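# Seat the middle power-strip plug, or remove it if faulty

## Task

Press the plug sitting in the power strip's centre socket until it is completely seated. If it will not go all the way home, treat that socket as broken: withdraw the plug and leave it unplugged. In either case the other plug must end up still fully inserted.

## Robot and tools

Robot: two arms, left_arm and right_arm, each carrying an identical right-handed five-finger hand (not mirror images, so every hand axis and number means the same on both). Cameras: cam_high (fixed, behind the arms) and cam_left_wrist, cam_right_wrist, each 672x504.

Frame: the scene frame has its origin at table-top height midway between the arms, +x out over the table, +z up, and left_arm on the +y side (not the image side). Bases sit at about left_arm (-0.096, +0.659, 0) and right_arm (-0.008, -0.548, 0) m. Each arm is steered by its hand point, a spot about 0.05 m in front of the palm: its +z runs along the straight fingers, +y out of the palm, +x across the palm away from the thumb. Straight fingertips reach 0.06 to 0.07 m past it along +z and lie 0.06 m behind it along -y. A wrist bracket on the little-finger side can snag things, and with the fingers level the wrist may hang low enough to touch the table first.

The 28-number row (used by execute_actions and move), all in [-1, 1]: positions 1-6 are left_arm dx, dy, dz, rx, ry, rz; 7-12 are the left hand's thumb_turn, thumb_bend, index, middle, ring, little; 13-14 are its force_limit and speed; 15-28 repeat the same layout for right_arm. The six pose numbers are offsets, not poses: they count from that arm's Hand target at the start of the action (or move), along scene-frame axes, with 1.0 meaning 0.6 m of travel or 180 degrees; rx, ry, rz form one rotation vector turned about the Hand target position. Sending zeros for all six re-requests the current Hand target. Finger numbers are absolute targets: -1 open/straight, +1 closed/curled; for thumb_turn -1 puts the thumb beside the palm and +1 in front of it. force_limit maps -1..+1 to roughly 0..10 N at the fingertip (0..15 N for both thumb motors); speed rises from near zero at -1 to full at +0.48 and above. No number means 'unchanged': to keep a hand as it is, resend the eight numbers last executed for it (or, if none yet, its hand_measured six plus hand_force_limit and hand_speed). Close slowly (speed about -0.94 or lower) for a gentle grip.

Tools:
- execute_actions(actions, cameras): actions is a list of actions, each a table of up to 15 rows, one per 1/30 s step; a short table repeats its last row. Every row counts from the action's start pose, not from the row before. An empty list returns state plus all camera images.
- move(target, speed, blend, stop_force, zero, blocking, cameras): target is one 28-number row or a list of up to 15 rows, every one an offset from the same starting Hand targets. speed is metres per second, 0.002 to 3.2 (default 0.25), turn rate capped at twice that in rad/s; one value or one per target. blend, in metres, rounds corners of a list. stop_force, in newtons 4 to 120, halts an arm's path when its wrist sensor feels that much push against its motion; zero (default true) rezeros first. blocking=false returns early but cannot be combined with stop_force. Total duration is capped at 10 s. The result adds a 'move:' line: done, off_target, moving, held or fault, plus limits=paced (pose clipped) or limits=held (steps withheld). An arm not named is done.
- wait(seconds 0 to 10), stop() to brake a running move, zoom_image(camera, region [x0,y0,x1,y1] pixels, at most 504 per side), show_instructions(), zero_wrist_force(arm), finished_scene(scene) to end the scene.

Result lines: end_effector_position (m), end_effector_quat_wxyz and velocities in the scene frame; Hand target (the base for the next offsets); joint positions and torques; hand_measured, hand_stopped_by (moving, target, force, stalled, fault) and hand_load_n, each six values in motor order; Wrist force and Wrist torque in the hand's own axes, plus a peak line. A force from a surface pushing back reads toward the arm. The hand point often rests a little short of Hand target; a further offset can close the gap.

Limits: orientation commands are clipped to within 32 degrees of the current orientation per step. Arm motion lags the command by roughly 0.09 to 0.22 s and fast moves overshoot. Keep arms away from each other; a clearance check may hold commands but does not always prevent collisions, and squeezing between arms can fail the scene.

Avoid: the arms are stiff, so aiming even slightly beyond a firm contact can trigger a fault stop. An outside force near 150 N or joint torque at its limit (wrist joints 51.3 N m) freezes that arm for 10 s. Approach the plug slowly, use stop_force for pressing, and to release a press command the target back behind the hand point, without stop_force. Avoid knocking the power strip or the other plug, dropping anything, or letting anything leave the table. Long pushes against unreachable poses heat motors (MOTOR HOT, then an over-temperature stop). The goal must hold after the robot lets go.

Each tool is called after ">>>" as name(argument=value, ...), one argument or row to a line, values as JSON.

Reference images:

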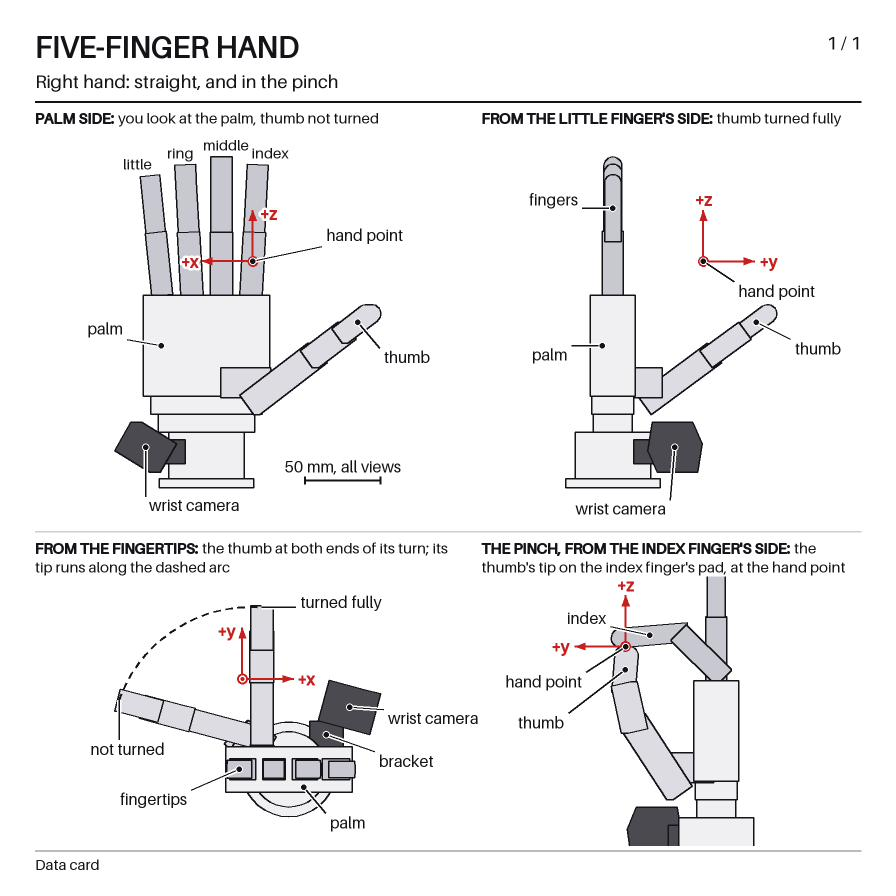

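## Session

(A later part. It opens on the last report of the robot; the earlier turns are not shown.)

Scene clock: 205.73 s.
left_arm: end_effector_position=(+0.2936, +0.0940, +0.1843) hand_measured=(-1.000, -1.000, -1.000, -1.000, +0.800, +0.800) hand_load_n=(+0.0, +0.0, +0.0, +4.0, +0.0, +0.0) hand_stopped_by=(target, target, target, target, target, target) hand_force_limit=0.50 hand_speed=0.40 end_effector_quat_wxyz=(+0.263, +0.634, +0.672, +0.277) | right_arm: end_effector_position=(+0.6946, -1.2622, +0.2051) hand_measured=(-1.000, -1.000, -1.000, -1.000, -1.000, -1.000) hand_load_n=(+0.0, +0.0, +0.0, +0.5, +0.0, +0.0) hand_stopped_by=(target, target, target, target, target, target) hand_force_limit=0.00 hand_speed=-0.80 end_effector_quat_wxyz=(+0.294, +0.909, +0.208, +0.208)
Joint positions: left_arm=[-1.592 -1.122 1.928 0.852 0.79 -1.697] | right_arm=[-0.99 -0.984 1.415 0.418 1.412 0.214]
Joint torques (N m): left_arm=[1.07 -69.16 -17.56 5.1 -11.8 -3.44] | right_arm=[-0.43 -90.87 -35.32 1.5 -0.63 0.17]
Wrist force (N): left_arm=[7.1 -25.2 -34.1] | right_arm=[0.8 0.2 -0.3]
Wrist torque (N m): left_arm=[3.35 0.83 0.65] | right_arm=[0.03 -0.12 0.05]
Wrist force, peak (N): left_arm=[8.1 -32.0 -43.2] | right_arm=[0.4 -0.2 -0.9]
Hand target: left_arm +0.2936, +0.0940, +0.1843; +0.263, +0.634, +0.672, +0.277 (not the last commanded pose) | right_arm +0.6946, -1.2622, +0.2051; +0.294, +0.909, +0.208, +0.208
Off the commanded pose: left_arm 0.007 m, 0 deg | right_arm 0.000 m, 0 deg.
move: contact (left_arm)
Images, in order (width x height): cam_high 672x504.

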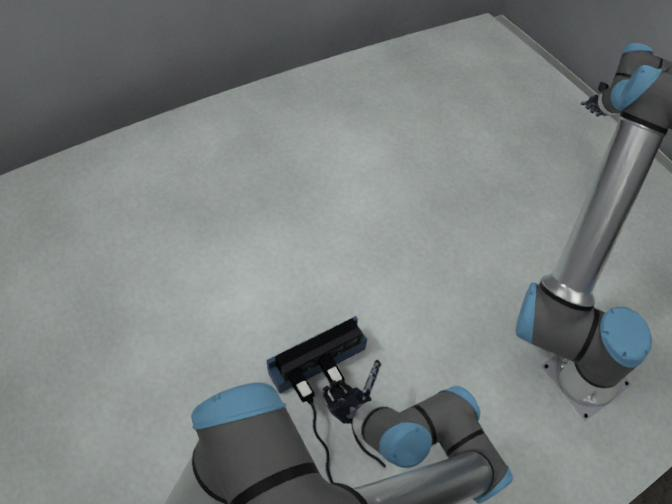

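>>> move(
  target=[
    [0.02,0.0007,0,0,0,0,-1,-1,-1,-1,0.8,0.8,0.5,0.4,0,0,0,0,0,0,-1,-1,-1,-1,-1,-1,0,-0.8],
  ],
  speed=0.006,
  stop_force=18,
  cameras=["cam_high"],
)

>>> zoom_image(
  camera="cam_high",
  region=[320, 360, 380, 420],
)

Scene clock: 216.67 s.
left_arm: end_effector_position=(+0.2941, +0.0941, +0.1842) hand_measured=(-1.000, -1.000, -1.000, -1.000, +0.800, +0.800) hand_load_n=(+0.0, +0.0, +0.5, +4.5, +0.0, +0.0) hand_stopped_by=(target, target, target, target, target, target) hand_force_limit=0.50 hand_speed=0.40 end_effector_quat_wxyz=(+0.263, +0.634, +0.672, +0.277) | right_arm: end_effector_position=(+0.6946, -1.2622, +0.2051) hand_measured=(-1.000, -1.000, -1.000, -1.000, -1.000, -1.000) hand_load_n=(+0.0, +0.0, +0.0, +0.0, +0.0, +0.0) hand_stopped_by=(target, target, target, target, target, target) hand_force_limit=0.00 hand_speed=-0.80 end_effector_quat_wxyz=(+0.294, +0.909, +0.208, +0.208)
Joint positions: left_arm=[-1.591 -1.122 1.927 0.851 0.79 -1.696] | right_arm=[-0.99 -0.984 1.415 0.418 1.412 0.214]
Joint torques (N m): left_arm=[11.91 -66.04 -15.36 4.34 -14.22 -3.76] | right_arm=[-0.14 -90.8 -35.76 1.45 -0.63 -0.03]
Wrist force (N): left_arm=[8.2 -34.7 -48.3] | right_arm=[-0.1 0.1 0.1]
Wrist torque (N m): left_arm=[4.73 1.02 0.54] | right_arm=[0.01 0.01 0.00]
Wrist force, peak (N): left_arm=[9.4 -38.6 -54.7] | right_arm=[0.5 -0.6 -0.7]
Hand target: left_arm +0.2941, +0.0941, +0.1842; +0.263, +0.634, +0.672, +0.277 (not the last commanded pose) | right_arm +0.6946, -1.2622, +0.2051; +0.294, +0.909, +0.208, +0.208
Off the commanded pose: left_arm 0.011 m, 0 deg | right_arm 0.000 m, 0 deg.
move: contact (left_arm)
Images, in order (width x height): cam_high 672x504.

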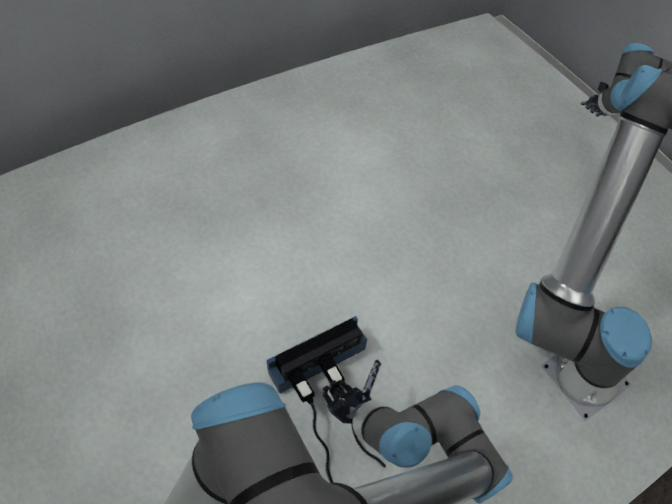

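Scaled by 8.400 from the camera's 672x504 image, which has a finer 960x720 frame.

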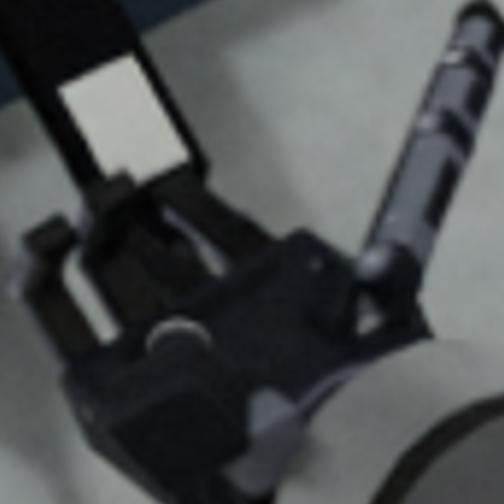

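>>> move(
  target=[
    [-0.05,-0.002,0.0,0,0,0,-1,-1,-1,-1,0.8,0.8,0.5,0.4,0,0,0,0,0,0,-1,-1,-1,-1,-1,-1,0,-0.8],
    [-0.05,-0.002,0.1,0,0,0,-1,-1,-1,-1,0.8,0.8,0.5,0.4,0,0,0,0,0,0,-1,-1,-1,-1,-1,-1,0,-0.8],
    [0.097,0.062,0.052,0.1684,0.2642,0,-1,-1,-1,-1,-1,-1,0.5,0.4,0,0,0,0,0,0,-1,-1,-1,-1,-1,-1,0,-0.8],
  ],
  speed=0.35,
  cameras=["cam_left_wrist"],
)

>>> zoom_image(
  camera="cam_left_wrist",
  region=[250, 110, 430, 250],
)

>>> zoom_image(
  camera="cam_left_wrist",
  region=[210, 250, 390, 390],
)

Scene clock: 233.97 s.
left_arm: end_effector_position=(+0.3523, +0.1313, +0.2154) hand_measured=(-1.000, -1.000, -1.000, -1.000, -1.000, -1.000) hand_load_n=(+0.0, -0.5, +0.0, +0.0, +0.0, +0.0) hand_stopped_by=(target, target, target, target, target, target) hand_force_limit=0.50 hand_speed=0.40 end_effector_quat_wxyz=(-0.197, +0.736, +0.627, +0.162) | right_arm: end_effector_position=(+0.6946, -1.2622, +0.2051) hand_measured=(-1.000, -1.000, -1.000, -1.000, -1.000, -1.000) hand_load_n=(+0.5, +0.0, +0.0, +0.5, +0.0, +0.0) hand_stopped_by=(target, target, target, target, target, target) hand_force_limit=0.00 hand_speed=-0.80 end_effector_quat_wxyz=(+0.294, +0.909, +0.208, +0.208)
Joint positions: left_arm=[-1.233 -1.002 1.526 1.542 1.419 -1.123] | right_arm=[-0.99 -0.984 1.415 0.418 1.412 0.214]
Joint torques (N m): left_arm=[19.62 -56.02 -45.51 6.27 1.46 2.73] | right_arm=[-0.68 -89.81 -35.35 1.41 -0.63 -0.04]
Wrist force (N): left_arm=[1.0 -2.0 -0.5] | right_arm=[0.1 0.1 -0.4]
Wrist torque (N m): left_arm=[-0.52 0.07 0.37] | right_arm=[0.03 0.00 0.02]
Wrist force, peak (N): left_arm=[8.1 -34.9 -48.4] | right_arm=[0.6 -0.4 -0.6]
Hand target: left_arm +0.3523, +0.1313, +0.2154; -0.197, +0.736, +0.627, +0.162 | right_arm +0.6946, -1.2622, +0.2051; +0.294, +0.909, +0.208, +0.208
Off the commanded pose: left_arm 0.000 m, 0 deg | right_arm 0.000 m, 0 deg.
move: done
camera_calibration:
cam_left_wrist: T_world_to_cam=[[0.987557, 0.157251, -0.00152215, -0.356038], [0.157252, -0.987559, 0.0000531679, 0.0759727], [-0.00149486, -0.000291868, -0.999999, 0.335003], [0, 0, 0, 1]] pos_world=[0.340162, 0.131113, 0.334457]
Images, in order (width x height): cam_left_wrist 672x504.

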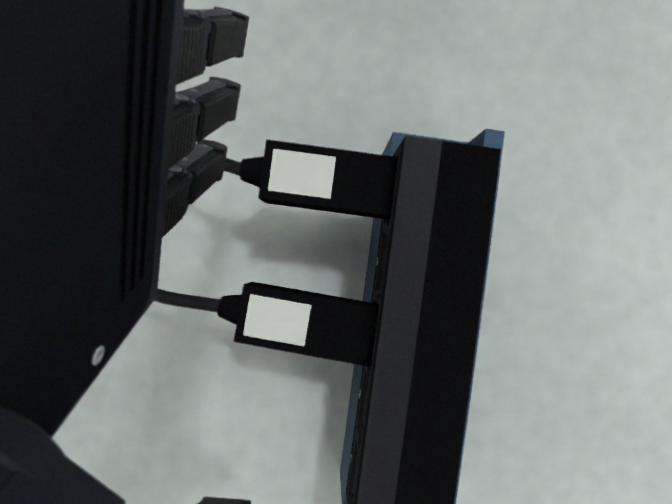

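Scaled by 2.800 from the camera's 672x504 image, which has a finer 960x720 frame.

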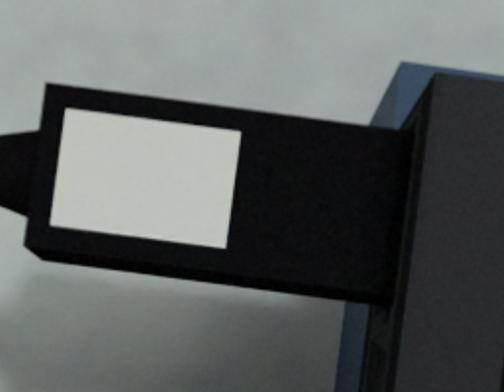

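Scaled by 2.800 from the camera's 672x504 image, which has a finer 960x720 frame.

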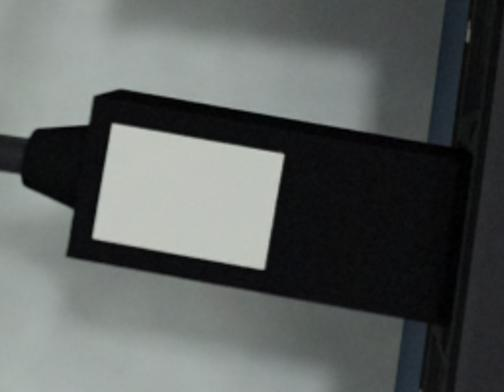

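>>> zoom_image(
  camera="cam_left_wrist",
  region=[325, 130, 425, 230],
)

>>> zoom_image(
  camera="cam_left_wrist",
  region=[300, 280, 400, 380],
)

Scaled by 5.040 from the camera's 672x504 image, which has a finer 960x720 frame.

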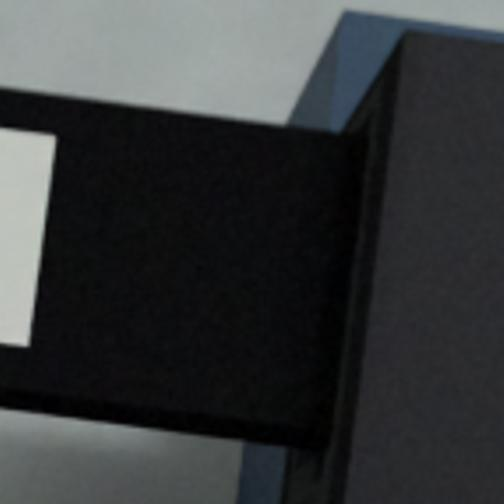

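Scaled by 5.040 from the camera's 672x504 image, which has a finer 960x720 frame.

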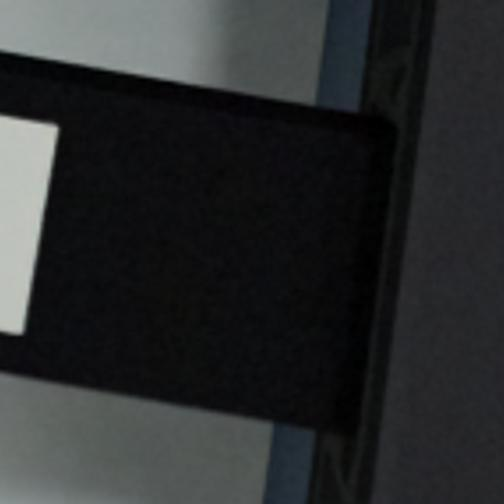

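>>> move(
  target=[
    [-0.013,-0.015,0.11,-0.1337,0.0151,0.293,-1,-1,-1,-1,-1,-1,0.5,0.4,0,0,0,0,0,0,-1,-1,-1,-1,-1,-1,0,-0.8],
    [-0.0305,-0.0297,-0.0423,-0.2674,0.0302,0.586,1,-0.3,-1,-1,-1,-1,0.5,0.4,0,0,0,0,0,0,-1,-1,-1,-1,-1,-1,0,-0.8],
    [-0.0305,-0.0297,-0.2065,-0.2674,0.0302,0.586,1,-0.3,-1,-1,-1,-1,0.5,0.4,0,0,0,0,0,0,-1,-1,-1,-1,-1,-1,0,-0.8],
  ],
  speed=[0.4,0.4,0.15],
  cameras=["cam_left_wrist"],
)

Scene clock: 313.60 s.
left_arm: end_effector_position=(+0.3340, +0.1134, +0.0916) hand_measured=(+1.000, -0.300, -1.000, -1.000, -1.000, -1.000) hand_load_n=(+0.0, +0.0, +0.0, +0.0, +0.0, +0.0) hand_stopped_by=(target, target, target, target, target, target) hand_force_limit=0.50 hand_speed=0.40 end_effector_quat_wxyz=(+0.005, -0.018, +0.949, -0.316) | right_arm: end_effector_position=(+0.6946, -1.2622, +0.2051) hand_measured=(-1.000, -1.000, -1.000, -1.000, -1.000, -1.000) hand_load_n=(+0.0, +0.0, +0.0, +0.0, +0.0, +0.0) hand_stopped_by=(target, target, target, target, target, target) hand_force_limit=0.00 hand_speed=-0.80 end_effector_quat_wxyz=(+0.294, +0.909, +0.208, +0.208)
Joint positions: left_arm=[-1.122 -1.226 1.88 0.314 1.809 -2.816] | right_arm=[-0.99 -0.984 1.415 0.418 1.412 0.214]
Joint torques (N m): left_arm=[-3.41 -38.77 -23.68 0.79 -0.8 -0.41] | right_arm=[-0.72 -91.05 -35.61 1.52 -0.68 -0.17]
Wrist force (N): left_arm=[0.3 -0.8 -0.1] | right_arm=[-0.1 0.1 0.0]
Wrist torque (N m): left_arm=[-0.13 0.14 0.29] | right_arm=[0.02 0.02 -0.01]
Wrist force, peak (N): left_arm=[1.2 -1.8 -0.1] | right_arm=[0.5 -0.2 -0.9]
Hand target: left_arm +0.3340, +0.1134, +0.0915; +0.005, -0.018, +0.949, -0.316 | right_arm +0.6946, -1.2622, +0.2051; +0.294, +0.909, +0.208, +0.208
Off the commanded pose: left_arm 0.000 m, 0 deg | right_arm 0.000 m, 0 deg.
move: done
camera_calibration:
cam_left_wrist: T_world_to_cam=[[-0.321502, 0.709271, -0.627352, 0.0966002], [0.803593, 0.554817, 0.215444, -0.349289], [0.500874, -0.43487, -0.74834, 0.0696385], [0, 0, 0, 1]] pos_world=[0.276863, 0.15556, 0.187968]
Images, in order (width x height): cam_left_wrist 672x504.

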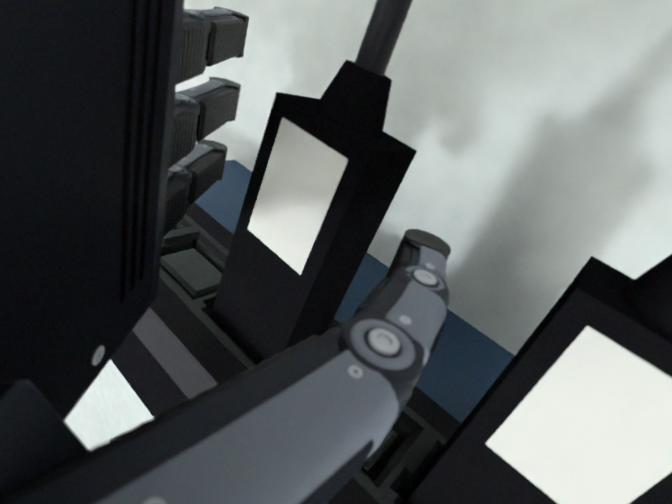

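>>> move(
  target=[
    [0,0,0,0,0,0,1,0.5,-0.2,-0.2,-1,-1,-0.4,-0.6,0,0,0,0,0,0,-1,-1,-1,-1,-1,-1,0,-0.8],
  ],
)

>>> move(
  target=[
    [0,0,0,0,0,0,1,0.6,0.0,0.0,-1,-1,0.9,-0.7,0,0,0,0,0,0,-1,-1,-1,-1,-1,-1,0,-0.8],
  ],
  cameras=["cam_left_wrist"],
)

>>> move(
  target=[
    [-0.02,-0.0007,0,0,0,0,1,0.6,0.0,0.0,-1,-1,0.9,-0.7,0,0,0,0,0,0,-1,-1,-1,-1,-1,-1,0,-0.8],
  ],
  speed=0.02,
  cameras=["cam_left_wrist"],
)

Scene clock: 322.83 s.
left_arm: end_effector_position=(+0.3341, +0.1134, +0.0915) hand_measured=(+1.000, -0.004, -0.418, -0.384, -1.000, -1.000) hand_load_n=(+1.5, +8.0, +8.5, +12.0, +0.0, +0.0) hand_stopped_by=(target, force, force, force, target, target) hand_force_limit=-0.40 hand_speed=-0.60 end_effector_quat_wxyz=(+0.005, -0.018, +0.949, -0.316) | right_arm: end_effector_position=(+0.6946, -1.2622, +0.2051) hand_measured=(-1.000, -1.000, -1.000, -1.000, -1.000, -1.000) hand_load_n=(+0.0, +0.0, +0.0, +0.0, +0.0, +0.0) hand_stopped_by=(target, target, target, target, target, target) hand_force_limit=0.00 hand_speed=-0.80 end_effector_quat_wxyz=(+0.294, +0.909, +0.208, +0.208)
Joint positions: left_arm=[-1.122 -1.226 1.88 0.314 1.809 -2.816] | right_arm=[-0.99 -0.984 1.415 0.418 1.412 0.214]
Joint torques (N m): left_arm=[17.51 -38.53 -23.99 7.91 -0.59 0.03] | right_arm=[-0.1 -90.72 -35.75 1.56 -0.78 -0.08]
Wrist force (N): left_arm=[-0.3 -8.5 9.1] | right_arm=[0.1 -0.2 0.0]
Wrist torque (N m): left_arm=[0.09 0.19 0.29] | right_arm=[-0.03 -0.01 -0.01]
Wrist force, peak (N): left_arm=[-0.7 -9.6 9.2] | right_arm=[0.7 -0.4 -0.7]
Hand target: left_arm +0.3340, +0.1134, +0.0915; +0.005, -0.018, +0.949, -0.316 | right_arm +0.6946, -1.2622, +0.2051; +0.294, +0.909, +0.208, +0.208
Off the commanded pose: left_arm 0.000 m, 0 deg | right_arm 0.000 m, 0 deg.
move: done

Scene clock: 323.33 s.
left_arm: end_effector_position=(+0.3340, +0.1134, +0.0915) hand_measured=(+1.000, +0.012, -0.410, -0.384, -1.000, -1.000) hand_load_n=(+2.0, +13.0, +13.0, +12.0, +0.0, +0.0) hand_stopped_by=(target, force, force, force, target, target) hand_force_limit=0.90 hand_speed=-0.70 end_effector_quat_wxyz=(+0.005, -0.018, +0.949, -0.316) | right_arm: end_effector_position=(+0.6946, -1.2622, +0.2051) hand_measured=(-1.000, -1.000, -1.000, -1.000, -1.000, -1.000) hand_load_n=(+0.0, +0.0, +0.0, +0.0, +0.0, +0.0) hand_stopped_by=(target, target, target, target, target, target) hand_force_limit=0.00 hand_speed=-0.80 end_effector_quat_wxyz=(+0.294, +0.909, +0.208, +0.208)
Joint positions: left_arm=[-1.122 -1.226 1.88 0.314 1.809 -2.816] | right_arm=[-0.99 -0.984 1.415 0.418 1.412 0.214]
Joint torques (N m): left_arm=[15.77 -43.05 -23.63 8.67 -0.43 -0.45] | right_arm=[-1.1 -90.42 -35.26 1.48 -0.69 -0.18]
Wrist force (N): left_arm=[-0.7 -9.9 8.7] | right_arm=[0.6 0.0 -0.2]
Wrist torque (N m): left_arm=[0.19 0.19 0.35] | right_arm=[0.00 -0.09 0.03]
Wrist force, peak (N): left_arm=[-0.3 -10.2 10.5] | right_arm=[0.1 0.3 -0.9]
Hand target: left_arm +0.3340, +0.1134, +0.0915; +0.005, -0.018, +0.949, -0.316 | right_arm +0.6946, -1.2622, +0.2051; +0.294, +0.909, +0.208, +0.208
Off the commanded pose: left_arm 0.000 m, 0 deg | right_arm 0.000 m, 0 deg.
move: done
camera_calibration:
cam_left_wrist: T_world_to_cam=[[-0.321562, 0.709286, -0.627305, 0.0965756], [0.803555, 0.554863, 0.215467, -0.349349], [0.500896, -0.434788, -0.748373, 0.0695007], [0, 0, 0, 1]] pos_world=[0.276964, 0.155559, 0.187868]
Images, in order (width x height): cam_left_wrist 672x504.

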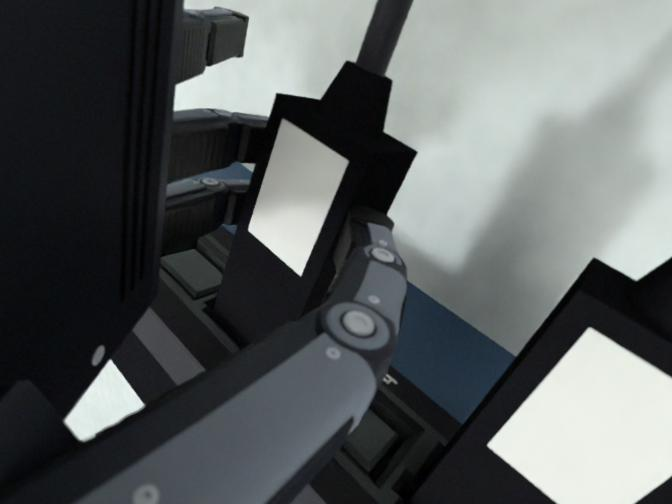

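Scene clock: 324.27 s.
left_arm: end_effector_position=(+0.3221, +0.1130, +0.0915) hand_measured=(+1.000, +0.012, -0.410, -0.384, -1.000, -1.000) hand_load_n=(+9.5, +12.5, +10.0, +9.5, +0.0, +0.0) hand_stopped_by=(target, force, force, force, target, target) hand_force_limit=0.90 hand_speed=-0.70 end_effector_quat_wxyz=(+0.005, -0.018, +0.949, -0.316) | right_arm: end_effector_position=(+0.6946, -1.2622, +0.2051) hand_measured=(-1.000, -1.000, -1.000, -1.000, -1.000, -1.000) hand_load_n=(+0.0, +0.0, +0.0, +0.0, +0.0, +0.0) hand_stopped_by=(target, target, target, target, target, target) hand_force_limit=0.00 hand_speed=-0.80 end_effector_quat_wxyz=(+0.294, +0.909, +0.208, +0.208)
Joint positions: left_arm=[-1.142 -1.238 1.896 0.306 1.797 -2.833] | right_arm=[-0.99 -0.984 1.415 0.418 1.412 0.214]
Joint torques (N m): left_arm=[-31.77 -73.27 -11.69 5.99 3.57 -4.61] | right_arm=[-1.27 -91.46 -35.26 1.44 -0.83 0.04]
Wrist force (N): left_arm=[-23.3 -6.7 2.6] | right_arm=[-0.3 -0.1 -0.2]
Wrist torque (N m): left_arm=[0.19 -0.02 0.02] | right_arm=[0.00 0.05 -0.02]
Wrist force, peak (N): left_arm=[-23.2 -9.6 7.8] | right_arm=[0.1 0.8 -0.1]
Hand target: left_arm +0.3220, +0.1130, +0.0915; +0.005, -0.018, +0.949, -0.316 | right_arm +0.6946, -1.2622, +0.2051; +0.294, +0.909, +0.208, +0.208
Off the commanded pose: left_arm 0.000 m, 0 deg | right_arm 0.000 m, 0 deg.
move: done
camera_calibration:
cam_left_wrist: T_world_to_cam=[[-0.321603, 0.709232, -0.627345, 0.093059], [0.803491, 0.554949, 0.215483, -0.339564], [0.500972, -0.434766, -0.748335, 0.0752572], [0, 0, 0, 1]] pos_world=[0.265063, 0.15516, 0.187868]
Images, in order (width x height): cam_left_wrist 672x504.

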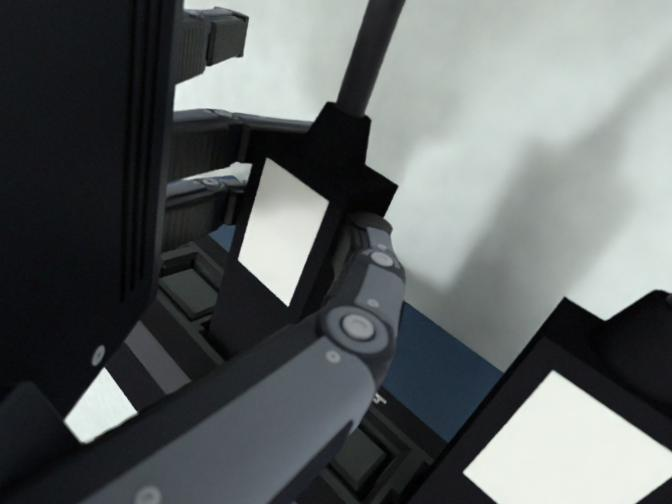

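>>> move(
  target=[
    [0,0,0,0,0,0,1,-0.3,-0.7,-0.7,-1,-1,0.6,0.2,0,0,0,0,0,0,-1,-1,-1,-1,-1,-1,0,-0.8],
    [0.035,0.0012,0,0,0,0,1,-0.3,-0.7,-0.7,-1,-1,0.6,0.2,0,0,0,0,0,0,-1,-1,-1,-1,-1,-1,0,-0.8],
  ],
  speed=0.1,
)

>>> move(
  target=[
    [0,0,0,0,0,0,1,0.7,0.0,0.0,-1,-1,1,-0.3,0,0,0,0,0,0,-1,-1,-1,-1,-1,-1,0,-0.8],
  ],
  cameras=["cam_left_wrist"],
)

Scene clock: 361.07 s.
left_arm: end_effector_position=(+0.3430, +0.1137, +0.0915) hand_measured=(+1.000, -0.300, -0.700, -0.700, -1.000, -1.000) hand_load_n=(+0.0, +0.0, +0.0, +0.0, +0.0, +0.0) hand_stopped_by=(target, target, target, target, target, target) hand_force_limit=0.60 hand_speed=0.20 end_effector_quat_wxyz=(+0.005, -0.018, +0.949, -0.316) | right_arm: end_effector_position=(+0.6946, -1.2622, +0.2051) hand_measured=(-1.000, -1.000, -1.000, -1.000, -1.000, -1.000) hand_load_n=(+0.0, +0.0, +0.0, +0.0, +0.0, +0.0) hand_stopped_by=(target, target, target, target, target, target) hand_force_limit=0.00 hand_speed=-0.80 end_effector_quat_wxyz=(+0.294, +0.909, +0.208, +0.208)
Joint positions: left_arm=[-1.108 -1.217 1.868 0.32 1.817 -2.804] | right_arm=[-0.99 -0.984 1.415 0.418 1.412 0.214]
Joint torques (N m): left_arm=[16.59 -37.41 -45.27 4.44 2.34 3.03] | right_arm=[-0.78 -90.34 -35.13 1.5 -0.97 -0.26]
Wrist force (N): left_arm=[-0.6 -0.9 -0.5] | right_arm=[0.1 0.3 0.0]
Wrist torque (N m): left_arm=[-0.12 0.31 0.05] | right_arm=[0.04 -0.01 0.01]
Wrist force, peak (N): left_arm=[-25.4 -7.1 2.3] | right_arm=[0.8 0.2 -0.7]
Hand target: left_arm +0.3430, +0.1137, +0.0915; +0.005, -0.018, +0.949, -0.316 | right_arm +0.6946, -1.2622, +0.2051; +0.294, +0.909, +0.208, +0.208
Off the commanded pose: left_arm 0.000 m, 0 deg | right_arm 0.000 m, 0 deg.
move: done

Scene clock: 361.67 s.
left_arm: end_effector_position=(+0.3431, +0.1136, +0.0916) hand_measured=(+1.000, +0.014, -0.412, -0.376, -1.000, -1.000) hand_load_n=(+2.0, +14.0, +12.0, +14.0, +0.0, +0.0) hand_stopped_by=(target, force, force, force, target, target) hand_force_limit=1.00 hand_speed=-0.30 end_effector_quat_wxyz=(+0.005, -0.018, +0.949, -0.316) | right_arm: end_effector_position=(+0.6946, -1.2622, +0.2051) hand_measured=(-1.000, -1.000, -1.000, -1.000, -1.000, -1.000) hand_load_n=(+0.0, +0.0, +0.0, +0.0, -0.5, +0.0) hand_stopped_by=(target, target, target, target, target, target) hand_force_limit=0.00 hand_speed=-0.80 end_effector_quat_wxyz=(+0.294, +0.909, +0.208, +0.208)
Joint positions: left_arm=[-1.108 -1.217 1.868 0.32 1.817 -2.804] | right_arm=[-0.99 -0.984 1.415 0.418 1.412 0.214]
Joint torques (N m): left_arm=[20.9 -48.96 -16.5 9.88 -5.44 2.44] | right_arm=[-1.77 -89.91 -35.57 1.62 -0.72 -0.21]
Wrist force (N): left_arm=[4.2 -12.7 18.4] | right_arm=[0.4 0.2 -0.5]
Wrist torque (N m): left_arm=[0.20 0.29 0.19] | right_arm=[0.05 -0.04 0.02]
Wrist force, peak (N): left_arm=[4.3 -19.1 24.4] | right_arm=[0.8 -0.3 -0.1]
Hand target: left_arm +0.3430, +0.1137, +0.0915; +0.005, -0.018, +0.949, -0.316 | right_arm +0.6946, -1.2622, +0.2051; +0.294, +0.909, +0.208, +0.208
Off the commanded pose: left_arm 0.000 m, 0 deg | right_arm 0.000 m, 0 deg.
move: done
camera_calibration:
cam_left_wrist: T_world_to_cam=[[-0.321485, 0.709179, -0.627465, 0.0994138], [0.80359, 0.554847, 0.215381, -0.356705], [0.500891, -0.434983, -0.748264, 0.0651667], [0, 0, 0, 1]] pos_world=[0.285963, 0.155761, 0.187968]
Images, in order (width x height): cam_left_wrist 672x504.

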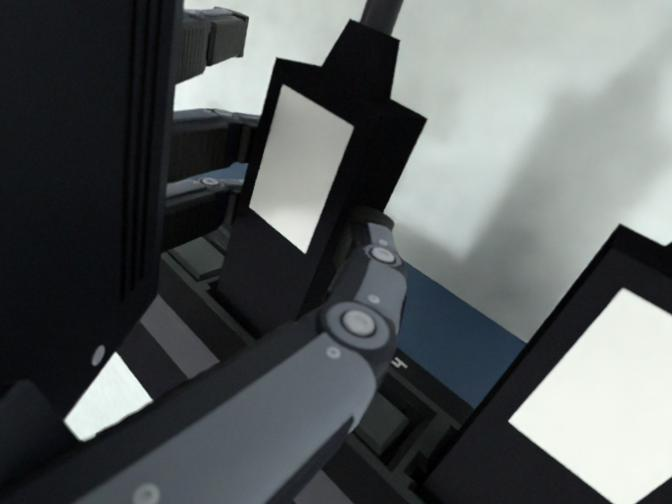

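>>> move(
  target=[
    [0,-0.0013,0,0,0,0,1,0.7,0,0,-1,-1,1,-0.3,0,0,0,0,0,0,-1,-1,-1,-1,-1,-1,0,-0.8],
    [-0.004,-0.0014,0,0,0,0.012,1,0.7,0,0,-1,-1,1,-0.3,0,0,0,0,0,0,-1,-1,-1,-1,-1,-1,0,-0.8],
    [-0.008,-0.0016,0,0,0,-0.012,1,0.7,0,0,-1,-1,1,-0.3,0,0,0,0,0,0,-1,-1,-1,-1,-1,-1,0,-0.8],
    [-0.012,-0.0017,0,0,0,0.012,1,0.7,0,0,-1,-1,1,-0.3,0,0,0,0,0,0,-1,-1,-1,-1,-1,-1,0,-0.8],
    [-0.016,-0.0018,0,0,0,-0.012,1,0.7,0,0,-1,-1,1,-0.3,0,0,0,0,0,0,-1,-1,-1,-1,-1,-1,0,-0.8],
    [-0.02,-0.002,0,0,0,0,1,0.7,0,0,-1,-1,1,-0.3,0,0,0,0,0,0,-1,-1,-1,-1,-1,-1,0,-0.8],
  ],
  speed=0.04,
  blend=[0,0.001,0.001,0.001,0.001,0],
  cameras=["cam_left_wrist"],
)

Scene clock: 380.07 s.
left_arm: end_effector_position=(+0.3310, +0.1125, +0.0915) hand_measured=(+1.000, +0.014, -0.412, -0.376, -1.000, -1.000) hand_load_n=(+9.5, +13.5, +7.0, +10.5, +0.0, +0.0) hand_stopped_by=(target, force, force, force, target, target) hand_force_limit=1.00 hand_speed=-0.30 end_effector_quat_wxyz=(+0.005, -0.018, +0.949, -0.316) | right_arm: end_effector_position=(+0.6946, -1.2622, +0.2051) hand_measured=(-1.000, -1.000, -1.000, -1.000, -1.000, -1.000) hand_load_n=(+0.0, +0.0, +0.0, +0.0, +0.0, +0.0) hand_stopped_by=(target, target, target, target, target, target) hand_force_limit=0.00 hand_speed=-0.80 end_effector_quat_wxyz=(+0.294, +0.909, +0.208, +0.208)
Joint positions: left_arm=[-1.128 -1.228 1.883 0.312 1.806 -2.821] | right_arm=[-0.99 -0.984 1.415 0.418 1.412 0.214]
Joint torques (N m): left_arm=[-32.62 -73.39 -14.27 4.9 4.18 -4.33] | right_arm=[-1.08 -90.34 -35.21 1.37 -0.83 0.11]
Wrist force (N): left_arm=[-23.9 -3.6 5.0] | right_arm=[0.0 0.6 0.0]
Wrist torque (N m): left_arm=[0.01 0.03 -0.05] | right_arm=[0.08 0.00 0.01]
Wrist force, peak (N): left_arm=[-23.8 -7.0 8.9] | right_arm=[0.8 0.5 -0.7]
Hand target: left_arm +0.3310, +0.1125, +0.0915; +0.005, -0.018, +0.949, -0.316 | right_arm +0.6946, -1.2622, +0.2051; +0.294, +0.909, +0.208, +0.208
Off the commanded pose: left_arm 0.000 m, 0 deg | right_arm 0.000 m, 0 deg.
move: done
camera_calibration:
cam_left_wrist: T_world_to_cam=[[-0.321502, 0.709271, -0.627352, 0.0962435], [0.803593, 0.554817, 0.215444, -0.346438], [0.500874, -0.43487, -0.74834, 0.0706248], [0, 0, 0, 1]] pos_world=[0.273963, 0.15466, 0.187868]
Images, in order (width x height): cam_left_wrist 672x504.

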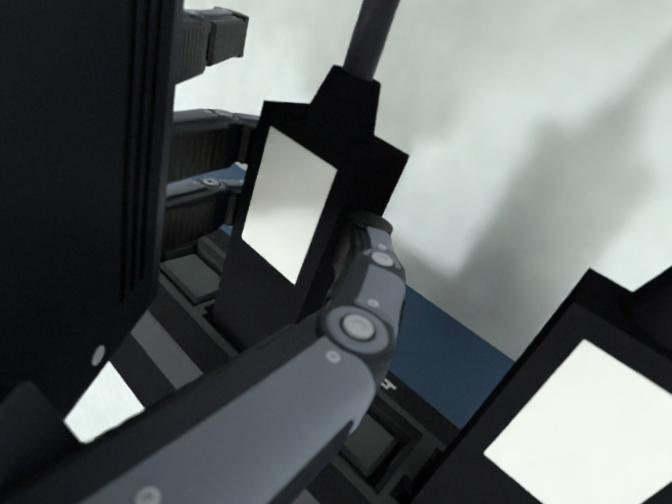

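>>> move(
  target=[
    [-0.001,0,0,0,0,0.018,1,0.7,0,0,-1,-1,1,-0.3,0,0,0,0,0,0,-1,-1,-1,-1,-1,-1,0,-0.8],
    [-0.002,0,0,0,0,-0.018,1,0.7,0,0,-1,-1,1,-0.3,0,0,0,0,0,0,-1,-1,-1,-1,-1,-1,0,-0.8],
    [-0.003,0,0,0,0,0.018,1,0.7,0,0,-1,-1,1,-0.3,0,0,0,0,0,0,-1,-1,-1,-1,-1,-1,0,-0.8],
    [-0.004,0,0,0,0,-0.018,1,0.7,0,0,-1,-1,1,-0.3,0,0,0,0,0,0,-1,-1,-1,-1,-1,-1,0,-0.8],
    [-0.005,0,0,0,0,0.018,1,0.7,0,0,-1,-1,1,-0.3,0,0,0,0,0,0,-1,-1,-1,-1,-1,-1,0,-0.8],
    [-0.006,0,0,0,0,-0.018,1,0.7,0,0,-1,-1,1,-0.3,0,0,0,0,0,0,-1,-1,-1,-1,-1,-1,0,-0.8],
    [-0.007,0,0,0,0,0.018,1,0.7,0,0,-1,-1,1,-0.3,0,0,0,0,0,0,-1,-1,-1,-1,-1,-1,0,-0.8],
    [-0.008,0,0,0,0,-0.018,1,0.7,0,0,-1,-1,1,-0.3,0,0,0,0,0,0,-1,-1,-1,-1,-1,-1,0,-0.8],
    [-0.009,0,0,0,0,0.018,1,0.7,0,0,-1,-1,1,-0.3,0,0,0,0,0,0,-1,-1,-1,-1,-1,-1,0,-0.8],
    [-0.01,0,0,0,0,-0.018,1,0.7,0,0,-1,-1,1,-0.3,0,0,0,0,0,0,-1,-1,-1,-1,-1,-1,0,-0.8],
    [-0.011,0,0,0,0,0,1,0.7,0,0,-1,-1,1,-0.3,0,0,0,0,0,0,-1,-1,-1,-1,-1,-1,0,-0.8],
  ],
  speed=0.12,
  blend=[0.001,0.001,0.001,0.001,0.001,0.001,0.001,0.001,0.001,0.001,0],
  cameras=["cam_left_wrist"],
)

Scene clock: 401.07 s.
left_arm: end_effector_position=(+0.3244, +0.1125, +0.0915) hand_measured=(+1.000, +0.014, -0.412, -0.376, -1.000, -1.000) hand_load_n=(+10.0, +13.5, +6.0, +10.5, +0.0, +0.0) hand_stopped_by=(target, force, force, force, target, target) hand_force_limit=1.00 hand_speed=-0.30 end_effector_quat_wxyz=(+0.004, -0.018, +0.949, -0.316) | right_arm: end_effector_position=(+0.6946, -1.2622, +0.2051) hand_measured=(-1.000, -1.000, -1.000, -1.000, -1.000, -1.000) hand_load_n=(+0.0, +0.0, +0.0, +0.0, +0.0, +0.0) hand_stopped_by=(target, target, target, target, target, target) hand_force_limit=0.00 hand_speed=-0.80 end_effector_quat_wxyz=(+0.294, +0.909, +0.208, +0.208)
Joint positions: left_arm=[-1.139 -1.235 1.892 0.307 1.799 -2.83] | right_arm=[-0.99 -0.984 1.415 0.418 1.412 0.214]
Joint torques (N m): left_arm=[-19.99 -76.1 -20.74 2.55 -2.46 -3.6] | right_arm=[0.43 -90.7 -35.55 1.43 -0.8 0.26]
Wrist force (N): left_arm=[-3.1 -2.9 5.9] | right_arm=[0.2 -0.1 0.1]
Wrist torque (N m): left_arm=[-0.03 0.53 0.50] | right_arm=[-0.03 -0.03 0.01]
Wrist force, peak (N): left_arm=[-23.0 -6.2 8.6] | right_arm=[0.4 -0.2 -0.9]
Hand target: left_arm +0.3244, +0.1125, +0.0915; +0.005, -0.018, +0.949, -0.316 | right_arm +0.6946, -1.2622, +0.2051; +0.294, +0.909, +0.208, +0.208
Off the commanded pose: left_arm 0.000 m, 0 deg | right_arm 0.000 m, 0 deg.
move: done
camera_calibration:
cam_left_wrist: T_world_to_cam=[[-0.32151, 0.709291, -0.627325, 0.0941159], [0.803636, 0.554775, 0.215391, -0.34113], [0.500799, -0.434891, -0.748378, 0.0739607], [0, 0, 0, 1]] pos_world=[0.267364, 0.15466, 0.187868]
Images, in order (width x height): cam_left_wrist 672x504.

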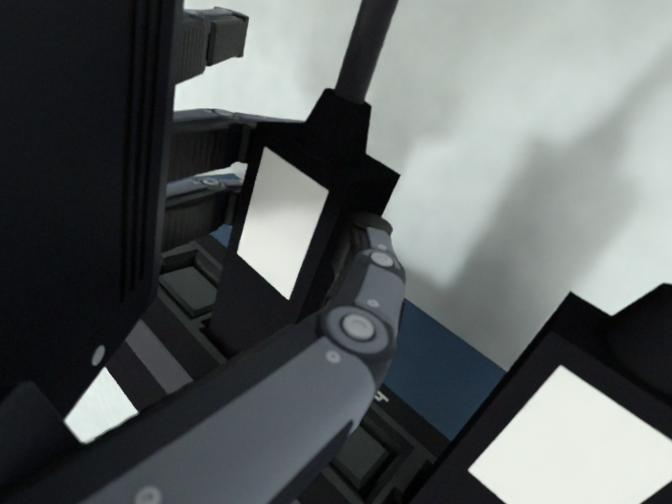

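>>> move(
  target=[
    [0,0,0,0,0,0,1,-0.2,-0.55,-0.55,-1,-1,0.6,0.2,0,0,0,0,0,0,-1,-1,-1,-1,-1,-1,0,-0.8],
    [0.034,0.0,0,0,0,0,1,-0.2,-0.55,-0.55,-1,-1,0.6,0.2,0,0,0,0,0,0,-1,-1,-1,-1,-1,-1,0,-0.8],
  ],
  speed=0.1,
)

>>> move(
  target=[
    [0,0,0,0,0,0,1,0.8,0.1,0.1,-1,-1,1,0.5,0,0,0,0,0,0,-1,-1,-1,-1,-1,-1,0,-0.8],
  ],
  cameras=["cam_left_wrist"],
)

Scene clock: 483.27 s.
left_arm: end_effector_position=(+0.3448, +0.1125, +0.0915) hand_measured=(+1.000, -0.200, -0.550, -0.550, -1.000, -1.000) hand_load_n=(+0.0, +0.0, +0.0, +0.0, +0.0, +0.0) hand_stopped_by=(target, target, target, target, target, target) hand_force_limit=0.60 hand_speed=0.20 end_effector_quat_wxyz=(+0.005, -0.018, +0.949, -0.316) | right_arm: end_effector_position=(+0.6946, -1.2622, +0.2051) hand_measured=(-1.000, -1.000, -1.000, -1.000, -1.000, -1.000) hand_load_n=(+0.0, +0.0, +0.0, +0.5, +0.0, +0.0) hand_stopped_by=(target, target, target, target, target, target) hand_force_limit=0.00 hand_speed=-0.80 end_effector_quat_wxyz=(+0.294, +0.909, +0.208, +0.208)
Joint positions: left_arm=[-1.106 -1.214 1.864 0.322 1.818 -2.802] | right_arm=[-0.99 -0.984 1.415 0.418 1.412 0.214]
Joint torques (N m): left_arm=[19 -38 -45.51 4.7 2.43 3.06] | right_arm=[-0.64 -90.18 -35.11 1.65 -0.78 -0.07]
Wrist force (N): left_arm=[-0.1 -1.3 0.0] | right_arm=[0.2 0.3 -0.1]
Wrist torque (N m): left_arm=[-0.21 0.23 0.06] | right_arm=[0.05 -0.04 0.02]
Wrist force, peak (N): left_arm=[-3.2 -3.4 6.3] | right_arm=[0.1 -0.4 -1.0]
Hand target: left_arm +0.3448, +0.1125, +0.0915; +0.005, -0.018, +0.949, -0.316 | right_arm +0.6946, -1.2622, +0.2051; +0.294, +0.909, +0.208, +0.208
Off the commanded pose: left_arm 0.000 m, 0 deg | right_arm 0.000 m, 0 deg.
move: done

Scene clock: 483.77 s.
left_arm: end_effector_position=(+0.3448, +0.1124, +0.0916) hand_measured=(+1.000, -0.012, -0.384, -0.344, -1.000, -1.000) hand_load_n=(+2.0, +14.5, +14.5, +16.5, +0.0, +0.0) hand_stopped_by=(target, force, force, force, target, target) hand_force_limit=1.00 hand_speed=0.50 end_effector_quat_wxyz=(+0.005, -0.018, +0.949, -0.316) | right_arm: end_effector_position=(+0.6946, -1.2622, +0.2051) hand_measured=(-1.000, -1.000, -1.000, -1.000, -1.000, -1.000) hand_load_n=(+0.0, +0.0, +0.0, +0.0, +0.0, +0.0) hand_stopped_by=(target, target, target, target, target, target) hand_force_limit=0.00 hand_speed=-0.80 end_effector_quat_wxyz=(+0.294, +0.909, +0.208, +0.208)
Joint positions: left_arm=[-1.106 -1.214 1.863 0.322 1.818 -2.802] | right_arm=[-0.99 -0.984 1.415 0.418 1.412 0.214]
Joint torques (N m): left_arm=[25.7 -55.43 -21.56 10.78 -6.33 2.88] | right_arm=[-1.16 -90.91 -35.1 1.49 -0.86 0.08]
Wrist force (N): left_arm=[6.6 -12.8 25.9] | right_arm=[0.3 0.0 -0.1]
Wrist torque (N m): left_arm=[0.03 0.23 0.27] | right_arm=[0.00 -0.04 0.02]
Wrist force, peak (N): left_arm=[7.1 -14.1 30.9] | right_arm=[0.6 0.3 -0.4]
Hand target: left_arm +0.3448, +0.1125, +0.0915; +0.005, -0.018, +0.949, -0.316 | right_arm +0.6946, -1.2622, +0.2051; +0.294, +0.909, +0.208, +0.208
Off the commanded pose: left_arm 0.000 m, 0 deg | right_arm 0.000 m, 0 deg.
move: done
camera_calibration:
cam_left_wrist: T_world_to_cam=[[-0.321485, 0.709179, -0.627465, 0.100781], [0.80359, 0.554847, 0.215381, -0.357464], [0.500891, -0.434983, -0.748264, 0.0636683], [0, 0, 0, 1]] pos_world=[0.287763, 0.154561, 0.187868]
Images, in order (width x height): cam_left_wrist 672x504.

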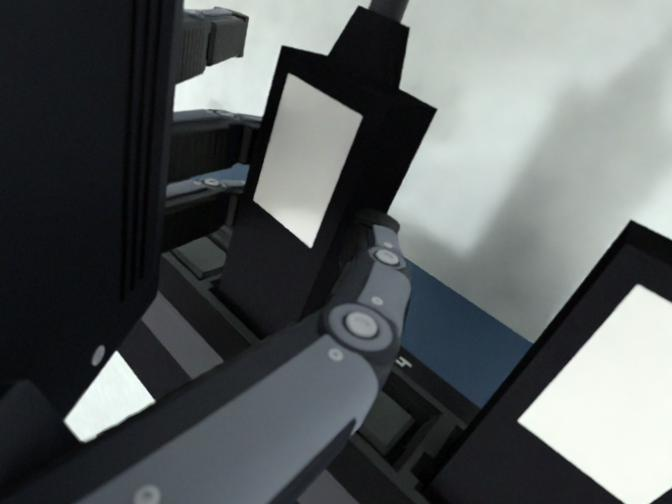

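>>> move(
  target=[
    [0,-0.0022,-0.001,0,0,0,1,0.8,0.1,0.1,-1,-1,1,0.5,0,0,0,0,0,0,-1,-1,-1,-1,-1,-1,0,-0.8],
  ],
  speed=0.02,
)

>>> move(
  target=[
    [-0.01,0,0,0,0,0,1,0.8,0.1,0.1,-1,-1,1,0.5,0,0,0,0,0,0,-1,-1,-1,-1,-1,-1,0,-0.8],
  ],
  speed=0.02,
  cameras=["cam_left_wrist"],
)

Scene clock: 490.53 s.
left_arm: end_effector_position=(+0.3449, +0.1113, +0.0910) hand_measured=(+1.000, -0.014, -0.384, -0.344, -1.000, -1.000) hand_load_n=(+1.0, +17.0, +8.5, +11.5, +0.0, +0.0) hand_stopped_by=(target, force, force, force, target, target) hand_force_limit=1.00 hand_speed=0.50 end_effector_quat_wxyz=(+0.005, -0.018, +0.949, -0.316) | right_arm: end_effector_position=(+0.6946, -1.2622, +0.2051) hand_measured=(-1.000, -1.000, -1.000, -1.000, -1.000, -1.000) hand_load_n=(+0.0, +0.0, +0.0, +0.0, +0.0, +0.0) hand_stopped_by=(target, target, target, target, target, target) hand_force_limit=0.00 hand_speed=-0.80 end_effector_quat_wxyz=(+0.294, +0.909, +0.208, +0.208)
Joint positions: left_arm=[-1.107 -1.212 1.862 0.322 1.817 -2.803] | right_arm=[-0.99 -0.984 1.415 0.418 1.412 0.214]
Joint torques (N m): left_arm=[-16.49 -38.06 -41.22 1.93 -4.11 -3.27] | right_arm=[-0.58 -90.05 -35.37 1.64 -0.78 0.14]
Wrist force (N): left_arm=[4.7 -7.1 0.9] | right_arm=[0.5 -0.3 -0.1]
Wrist torque (N m): left_arm=[0.23 0.40 0.40] | right_arm=[-0.05 -0.07 0.02]
Wrist force, peak (N): left_arm=[6.8 -13.6 28.0] | right_arm=[0.2 -0.5 -0.8]
Hand target: left_arm +0.3448, +0.1112, +0.0909; +0.005, -0.018, +0.949, -0.316 | right_arm +0.6946, -1.2622, +0.2051; +0.294, +0.909, +0.208, +0.208
Off the commanded pose: left_arm 0.000 m, 0 deg | right_arm 0.000 m, 0 deg.
move: done

Scene clock: 491.27 s.
left_arm: end_effector_position=(+0.3389, +0.1112, +0.0909) hand_measured=(+1.000, -0.014, -0.384, -0.344, -1.000, -1.000) hand_load_n=(+12.0, +14.0, +8.0, +12.5, +0.0, +0.0) hand_stopped_by=(target, force, force, force, target, target) hand_force_limit=1.00 hand_speed=0.50 end_effector_quat_wxyz=(+0.005, -0.018, +0.949, -0.316) | right_arm: end_effector_position=(+0.6946, -1.2622, +0.2051) hand_measured=(-1.000, -1.000, -1.000, -1.000, -1.000, -1.000) hand_load_n=(+0.0, +0.0, +0.0, +0.0, +0.0, +0.0) hand_stopped_by=(target, target, target, target, target, target) hand_force_limit=0.00 hand_speed=-0.80 end_effector_quat_wxyz=(+0.294, +0.909, +0.208, +0.208)
Joint positions: left_arm=[-1.116 -1.218 1.87 0.317 1.812 -2.811] | right_arm=[-0.99 -0.984 1.415 0.418 1.412 0.214]
Joint torques (N m): left_arm=[-33.2 -73.43 -11.93 6.97 4.68 -4.13] | right_arm=[-1.22 -90.24 -35.2 1.38 -0.85 -0.23]
Wrist force (N): left_arm=[-27.7 -6.3 8.0] | right_arm=[0.2 -0.1 -0.3]
Wrist torque (N m): left_arm=[0.06 0.01 -0.05] | right_arm=[-0.01 -0.03 0.00]
Wrist force, peak (N): left_arm=[-28.4 -6.5 8.9] | right_arm=[0.0 -0.1 -1.0]
Hand target: left_arm +0.3388, +0.1112, +0.0909; +0.005, -0.018, +0.949, -0.316 | right_arm +0.6946, -1.2622, +0.2051; +0.294, +0.909, +0.208, +0.208
Off the commanded pose: left_arm 0.000 m, 0 deg | right_arm 0.000 m, 0 deg.
move: done
camera_calibration:
cam_left_wrist: T_world_to_cam=[[-0.321621, 0.709245, -0.627321, 0.0993606], [0.803531, 0.554915, 0.215422, -0.35193], [0.500897, -0.434787, -0.748373, 0.0656404], [0, 0, 0, 1]] pos_world=[0.281864, 0.15336, 0.187268]
Images, in order (width x height): cam_left_wrist 672x504.

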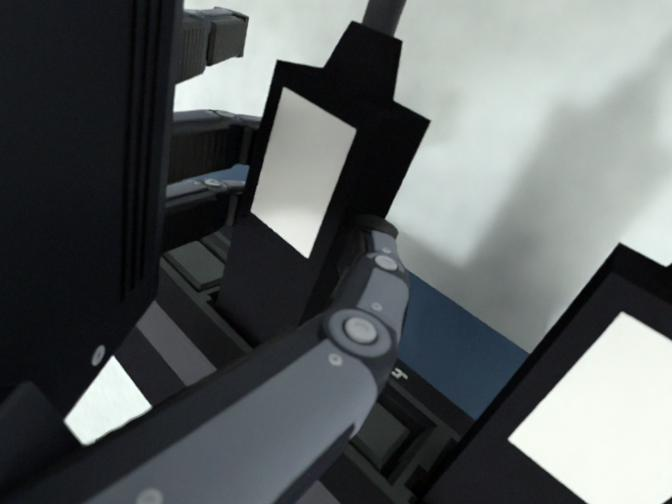

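>>> move(
  target=[
    [-0.015,0,0,0,0,0,1,0.8,0.1,0.1,-1,-1,1,0.5,0,0,0,0,0,0,-1,-1,-1,-1,-1,-1,0,-0.8],
  ],
  speed=0.02,
  cameras=["cam_left_wrist"],
)

Scene clock: 499.07 s.
left_arm: end_effector_position=(+0.3299, +0.1112, +0.0909) hand_measured=(+1.000, -0.014, -0.384, -0.344, -1.000, -1.000) hand_load_n=(+11.0, +14.5, +6.5, +11.5, +0.0, +0.0) hand_stopped_by=(target, force, force, force, target, target) hand_force_limit=1.00 hand_speed=0.50 end_effector_quat_wxyz=(+0.005, -0.018, +0.949, -0.316) | right_arm: end_effector_position=(+0.6946, -1.2622, +0.2051) hand_measured=(-1.000, -1.000, -1.000, -1.000, -1.000, -1.000) hand_load_n=(+0.0, +0.0, +0.0, +0.0, +0.0, +0.0) hand_stopped_by=(target, target, target, target, target, target) hand_force_limit=0.00 hand_speed=-0.80 end_effector_quat_wxyz=(+0.294, +0.909, +0.208, +0.208)
Joint positions: left_arm=[-1.131 -1.227 1.883 0.311 1.804 -2.823] | right_arm=[-0.99 -0.984 1.415 0.418 1.412 0.214]
Joint torques (N m): left_arm=[-29.3 -77.39 -15.51 5.03 3.84 -4.58] | right_arm=[-0.89 -90.34 -35.66 1.57 -0.89 -0.05]
Wrist force (N): left_arm=[-23.2 -3.5 6.5] | right_arm=[0.2 0.1 -0.4]
Wrist torque (N m): left_arm=[-0.04 0.04 0.01] | right_arm=[0.02 -0.02 0.00]
Wrist force, peak (N): left_arm=[-28.3 -6.3 8.3] | right_arm=[0.2 0.7 -0.6]
Hand target: left_arm +0.3298, +0.1112, +0.0909; +0.005, -0.018, +0.949, -0.316 | right_arm +0.6946, -1.2622, +0.2051; +0.294, +0.909, +0.208, +0.208
Off the commanded pose: left_arm 0.000 m, 0 deg | right_arm 0.000 m, 0 deg.
move: done
camera_calibration:
cam_left_wrist: T_world_to_cam=[[-0.321545, 0.709272, -0.627329, 0.096443], [0.803515, 0.554897, 0.215528, -0.34471], [0.500971, -0.434767, -0.748335, 0.0701184], [0, 0, 0, 1]] pos_world=[0.272863, 0.153359, 0.187268]
Images, in order (width x height): cam_left_wrist 672x504.

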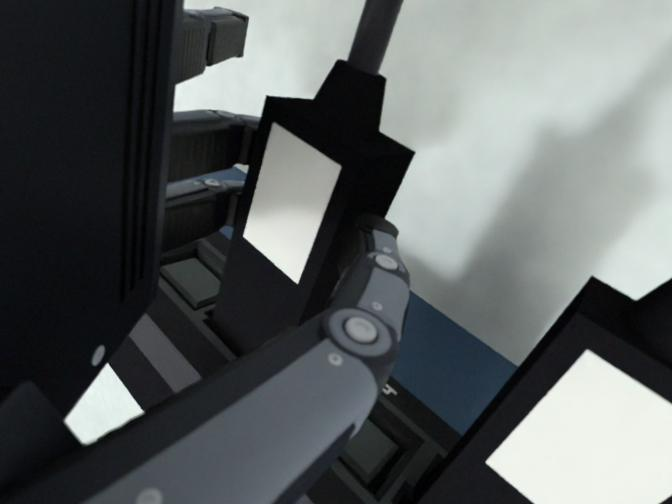

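>>> move(
  target=[
    [0,0,0,0,0,0,1,-0.25,-0.9,-0.9,-1,-1,0.6,0.2,0,0,0,0,0,0,-1,-1,-1,-1,-1,-1,0,-0.8],
    [0.0135,0.001,0,0,0,0,1,-0.25,-0.9,-0.9,-1,-1,0.6,0.2,0,0,0,0,0,0,-1,-1,-1,-1,-1,-1,0,-0.8],
    [0.0135,0.001,-0.03,0,0,0,1,-0.25,-0.9,-0.9,-1,-1,0.6,0.2,0,0,0,0,0,0,-1,-1,-1,-1,-1,-1,0,-0.8],
  ],
  speed=0.06,
  stop_force=10,
  cameras=["cam_left_wrist"],
)

Scene clock: 535.57 s.
left_arm: end_effector_position=(+0.3299, +0.1113, +0.0909) hand_measured=(+1.000, -0.250, -0.900, -0.900, -1.000, -1.000) hand_load_n=(+0.0, +0.0, +0.0, +0.0, +0.0, +0.0) hand_stopped_by=(target, target, target, target, target, target) hand_force_limit=0.60 hand_speed=0.20 end_effector_quat_wxyz=(+0.005, -0.018, +0.949, -0.316) | right_arm: end_effector_position=(+0.6946, -1.2622, +0.2051) hand_measured=(-1.000, -1.000, -1.000, -1.000, -1.000, -1.000) hand_load_n=(+0.0, +0.0, +0.0, +0.0, +0.0, +0.5) hand_stopped_by=(target, target, target, target, target, target) hand_force_limit=0.00 hand_speed=-0.80 end_effector_quat_wxyz=(+0.294, +0.909, +0.208, +0.208)
Joint positions: left_arm=[-1.131 -1.227 1.883 0.311 1.804 -2.823] | right_arm=[-0.99 -0.984 1.415 0.418 1.412 0.214]
Joint torques (N m): left_arm=[-21.02 -75.31 -24.3 0.42 -2.14 -2.86] | right_arm=[-0.4 -89.77 -34.91 1.44 -0.78 -0.01]
Wrist force (N): left_arm=[0.3 -1.6 0.1] | right_arm=[-0.1 0.3 -0.2]
Wrist torque (N m): left_arm=[-0.25 0.12 0.26] | right_arm=[0.03 0.02 0.00]
Wrist force, peak (N): left_arm=[-24.3 -3.3 6.6] | right_arm=[0.5 0.1 -0.7]
Hand target: left_arm +0.3299, +0.1113, +0.0909; +0.005, -0.018, +0.949, -0.316 (not the last commanded pose) | right_arm +0.6946, -1.2622, +0.2051; +0.294, +0.909, +0.208, +0.208
Off the commanded pose: left_arm 0.020 m, 0 deg | right_arm 0.000 m, 0 deg.
move: contact (left_arm); path passed 1 of 3 targets
camera_calibration:
cam_left_wrist: T_world_to_cam=[[-0.32167, 0.709211, -0.627334, 0.0964869], [0.803511, 0.554959, 0.215385, -0.344693], [0.500898, -0.434787, -0.748373, 0.0701481], [0, 0, 0, 1]] pos_world=[0.272864, 0.15336, 0.187268]
Images, in order (width x height): cam_left_wrist 672x504.

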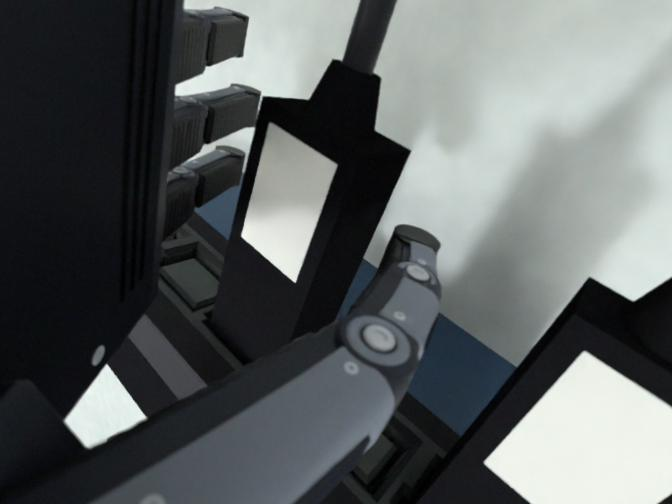

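>>> move(
  target=[
    [0.0125,0.001,0,0,0,0,1,-0.25,-0.9,-0.9,-1,-1,0.6,0.2,0,0,0,0,0,0,-1,-1,-1,-1,-1,-1,0,-0.8],
    [0.0125,0.001,-0.03,0,0,0,1,-0.25,-0.9,-0.9,-1,-1,0.6,0.2,0,0,0,0,0,0,-1,-1,-1,-1,-1,-1,0,-0.8],
  ],
  speed=0.06,
  stop_force=8,
  cameras=["cam_left_wrist"],
)

Scene clock: 542.07 s.
left_arm: end_effector_position=(+0.3374, +0.1119, +0.0729) hand_measured=(+1.000, -0.250, -0.900, -0.900, -1.000, -1.000) hand_load_n=(+0.0, +0.0, +0.0, +0.0, -0.5, +0.0) hand_stopped_by=(target, target, target, target, target, target) hand_force_limit=0.60 hand_speed=0.20 end_effector_quat_wxyz=(+0.005, -0.018, +0.949, -0.316) | right_arm: end_effector_position=(+0.6946, -1.2622, +0.2051) hand_measured=(-1.000, -1.000, -1.000, -1.000, -1.000, -1.000) hand_load_n=(+0.0, +0.0, -0.5, +0.0, +0.0, +0.0) hand_stopped_by=(target, target, target, target, target, target) hand_force_limit=0.00 hand_speed=-0.80 end_effector_quat_wxyz=(+0.294, +0.909, +0.208, +0.208)
Joint positions: left_arm=[-1.118 -1.201 1.885 0.285 1.811 -2.813] | right_arm=[-0.99 -0.984 1.415 0.418 1.412 0.214]
Joint torques (N m): left_arm=[17.98 -40.8 -21.39 0.38 2.13 2.84] | right_arm=[-0.41 -89.44 -35.24 1.62 -1.04 0.07]
Wrist force (N): left_arm=[0.5 -1.2 0.0] | right_arm=[0.0 0.0 -0.2]
Wrist torque (N m): left_arm=[-0.19 0.15 0.08] | right_arm=[0.01 -0.01 0.00]
Wrist force, peak (N): left_arm=[0.2 -1.8 -0.5] | right_arm=[0.5 0.7 -0.4]
Hand target: left_arm +0.3374, +0.1119, +0.0729; +0.005, -0.018, +0.949, -0.316 | right_arm +0.6946, -1.2622, +0.2051; +0.294, +0.909, +0.208, +0.208
Off the commanded pose: left_arm 0.000 m, 0 deg | right_arm 0.000 m, 0 deg.
move: done
camera_calibration:
cam_left_wrist: T_world_to_cam=[[-0.32167, 0.709211, -0.627334, 0.0871819], [0.803511, 0.554959, 0.215385, -0.347175], [0.500898, -0.434787, -0.748373, 0.0531816], [0, 0, 0, 1]] pos_world=[0.280364, 0.15396, 0.169268]
Images, in order (width x height): cam_left_wrist 672x504.

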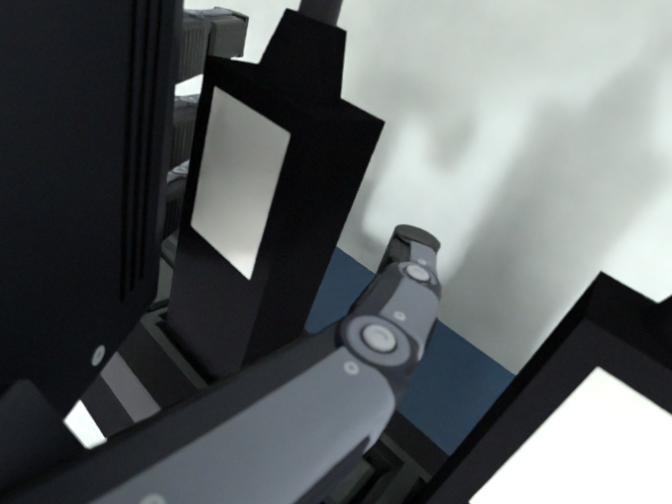

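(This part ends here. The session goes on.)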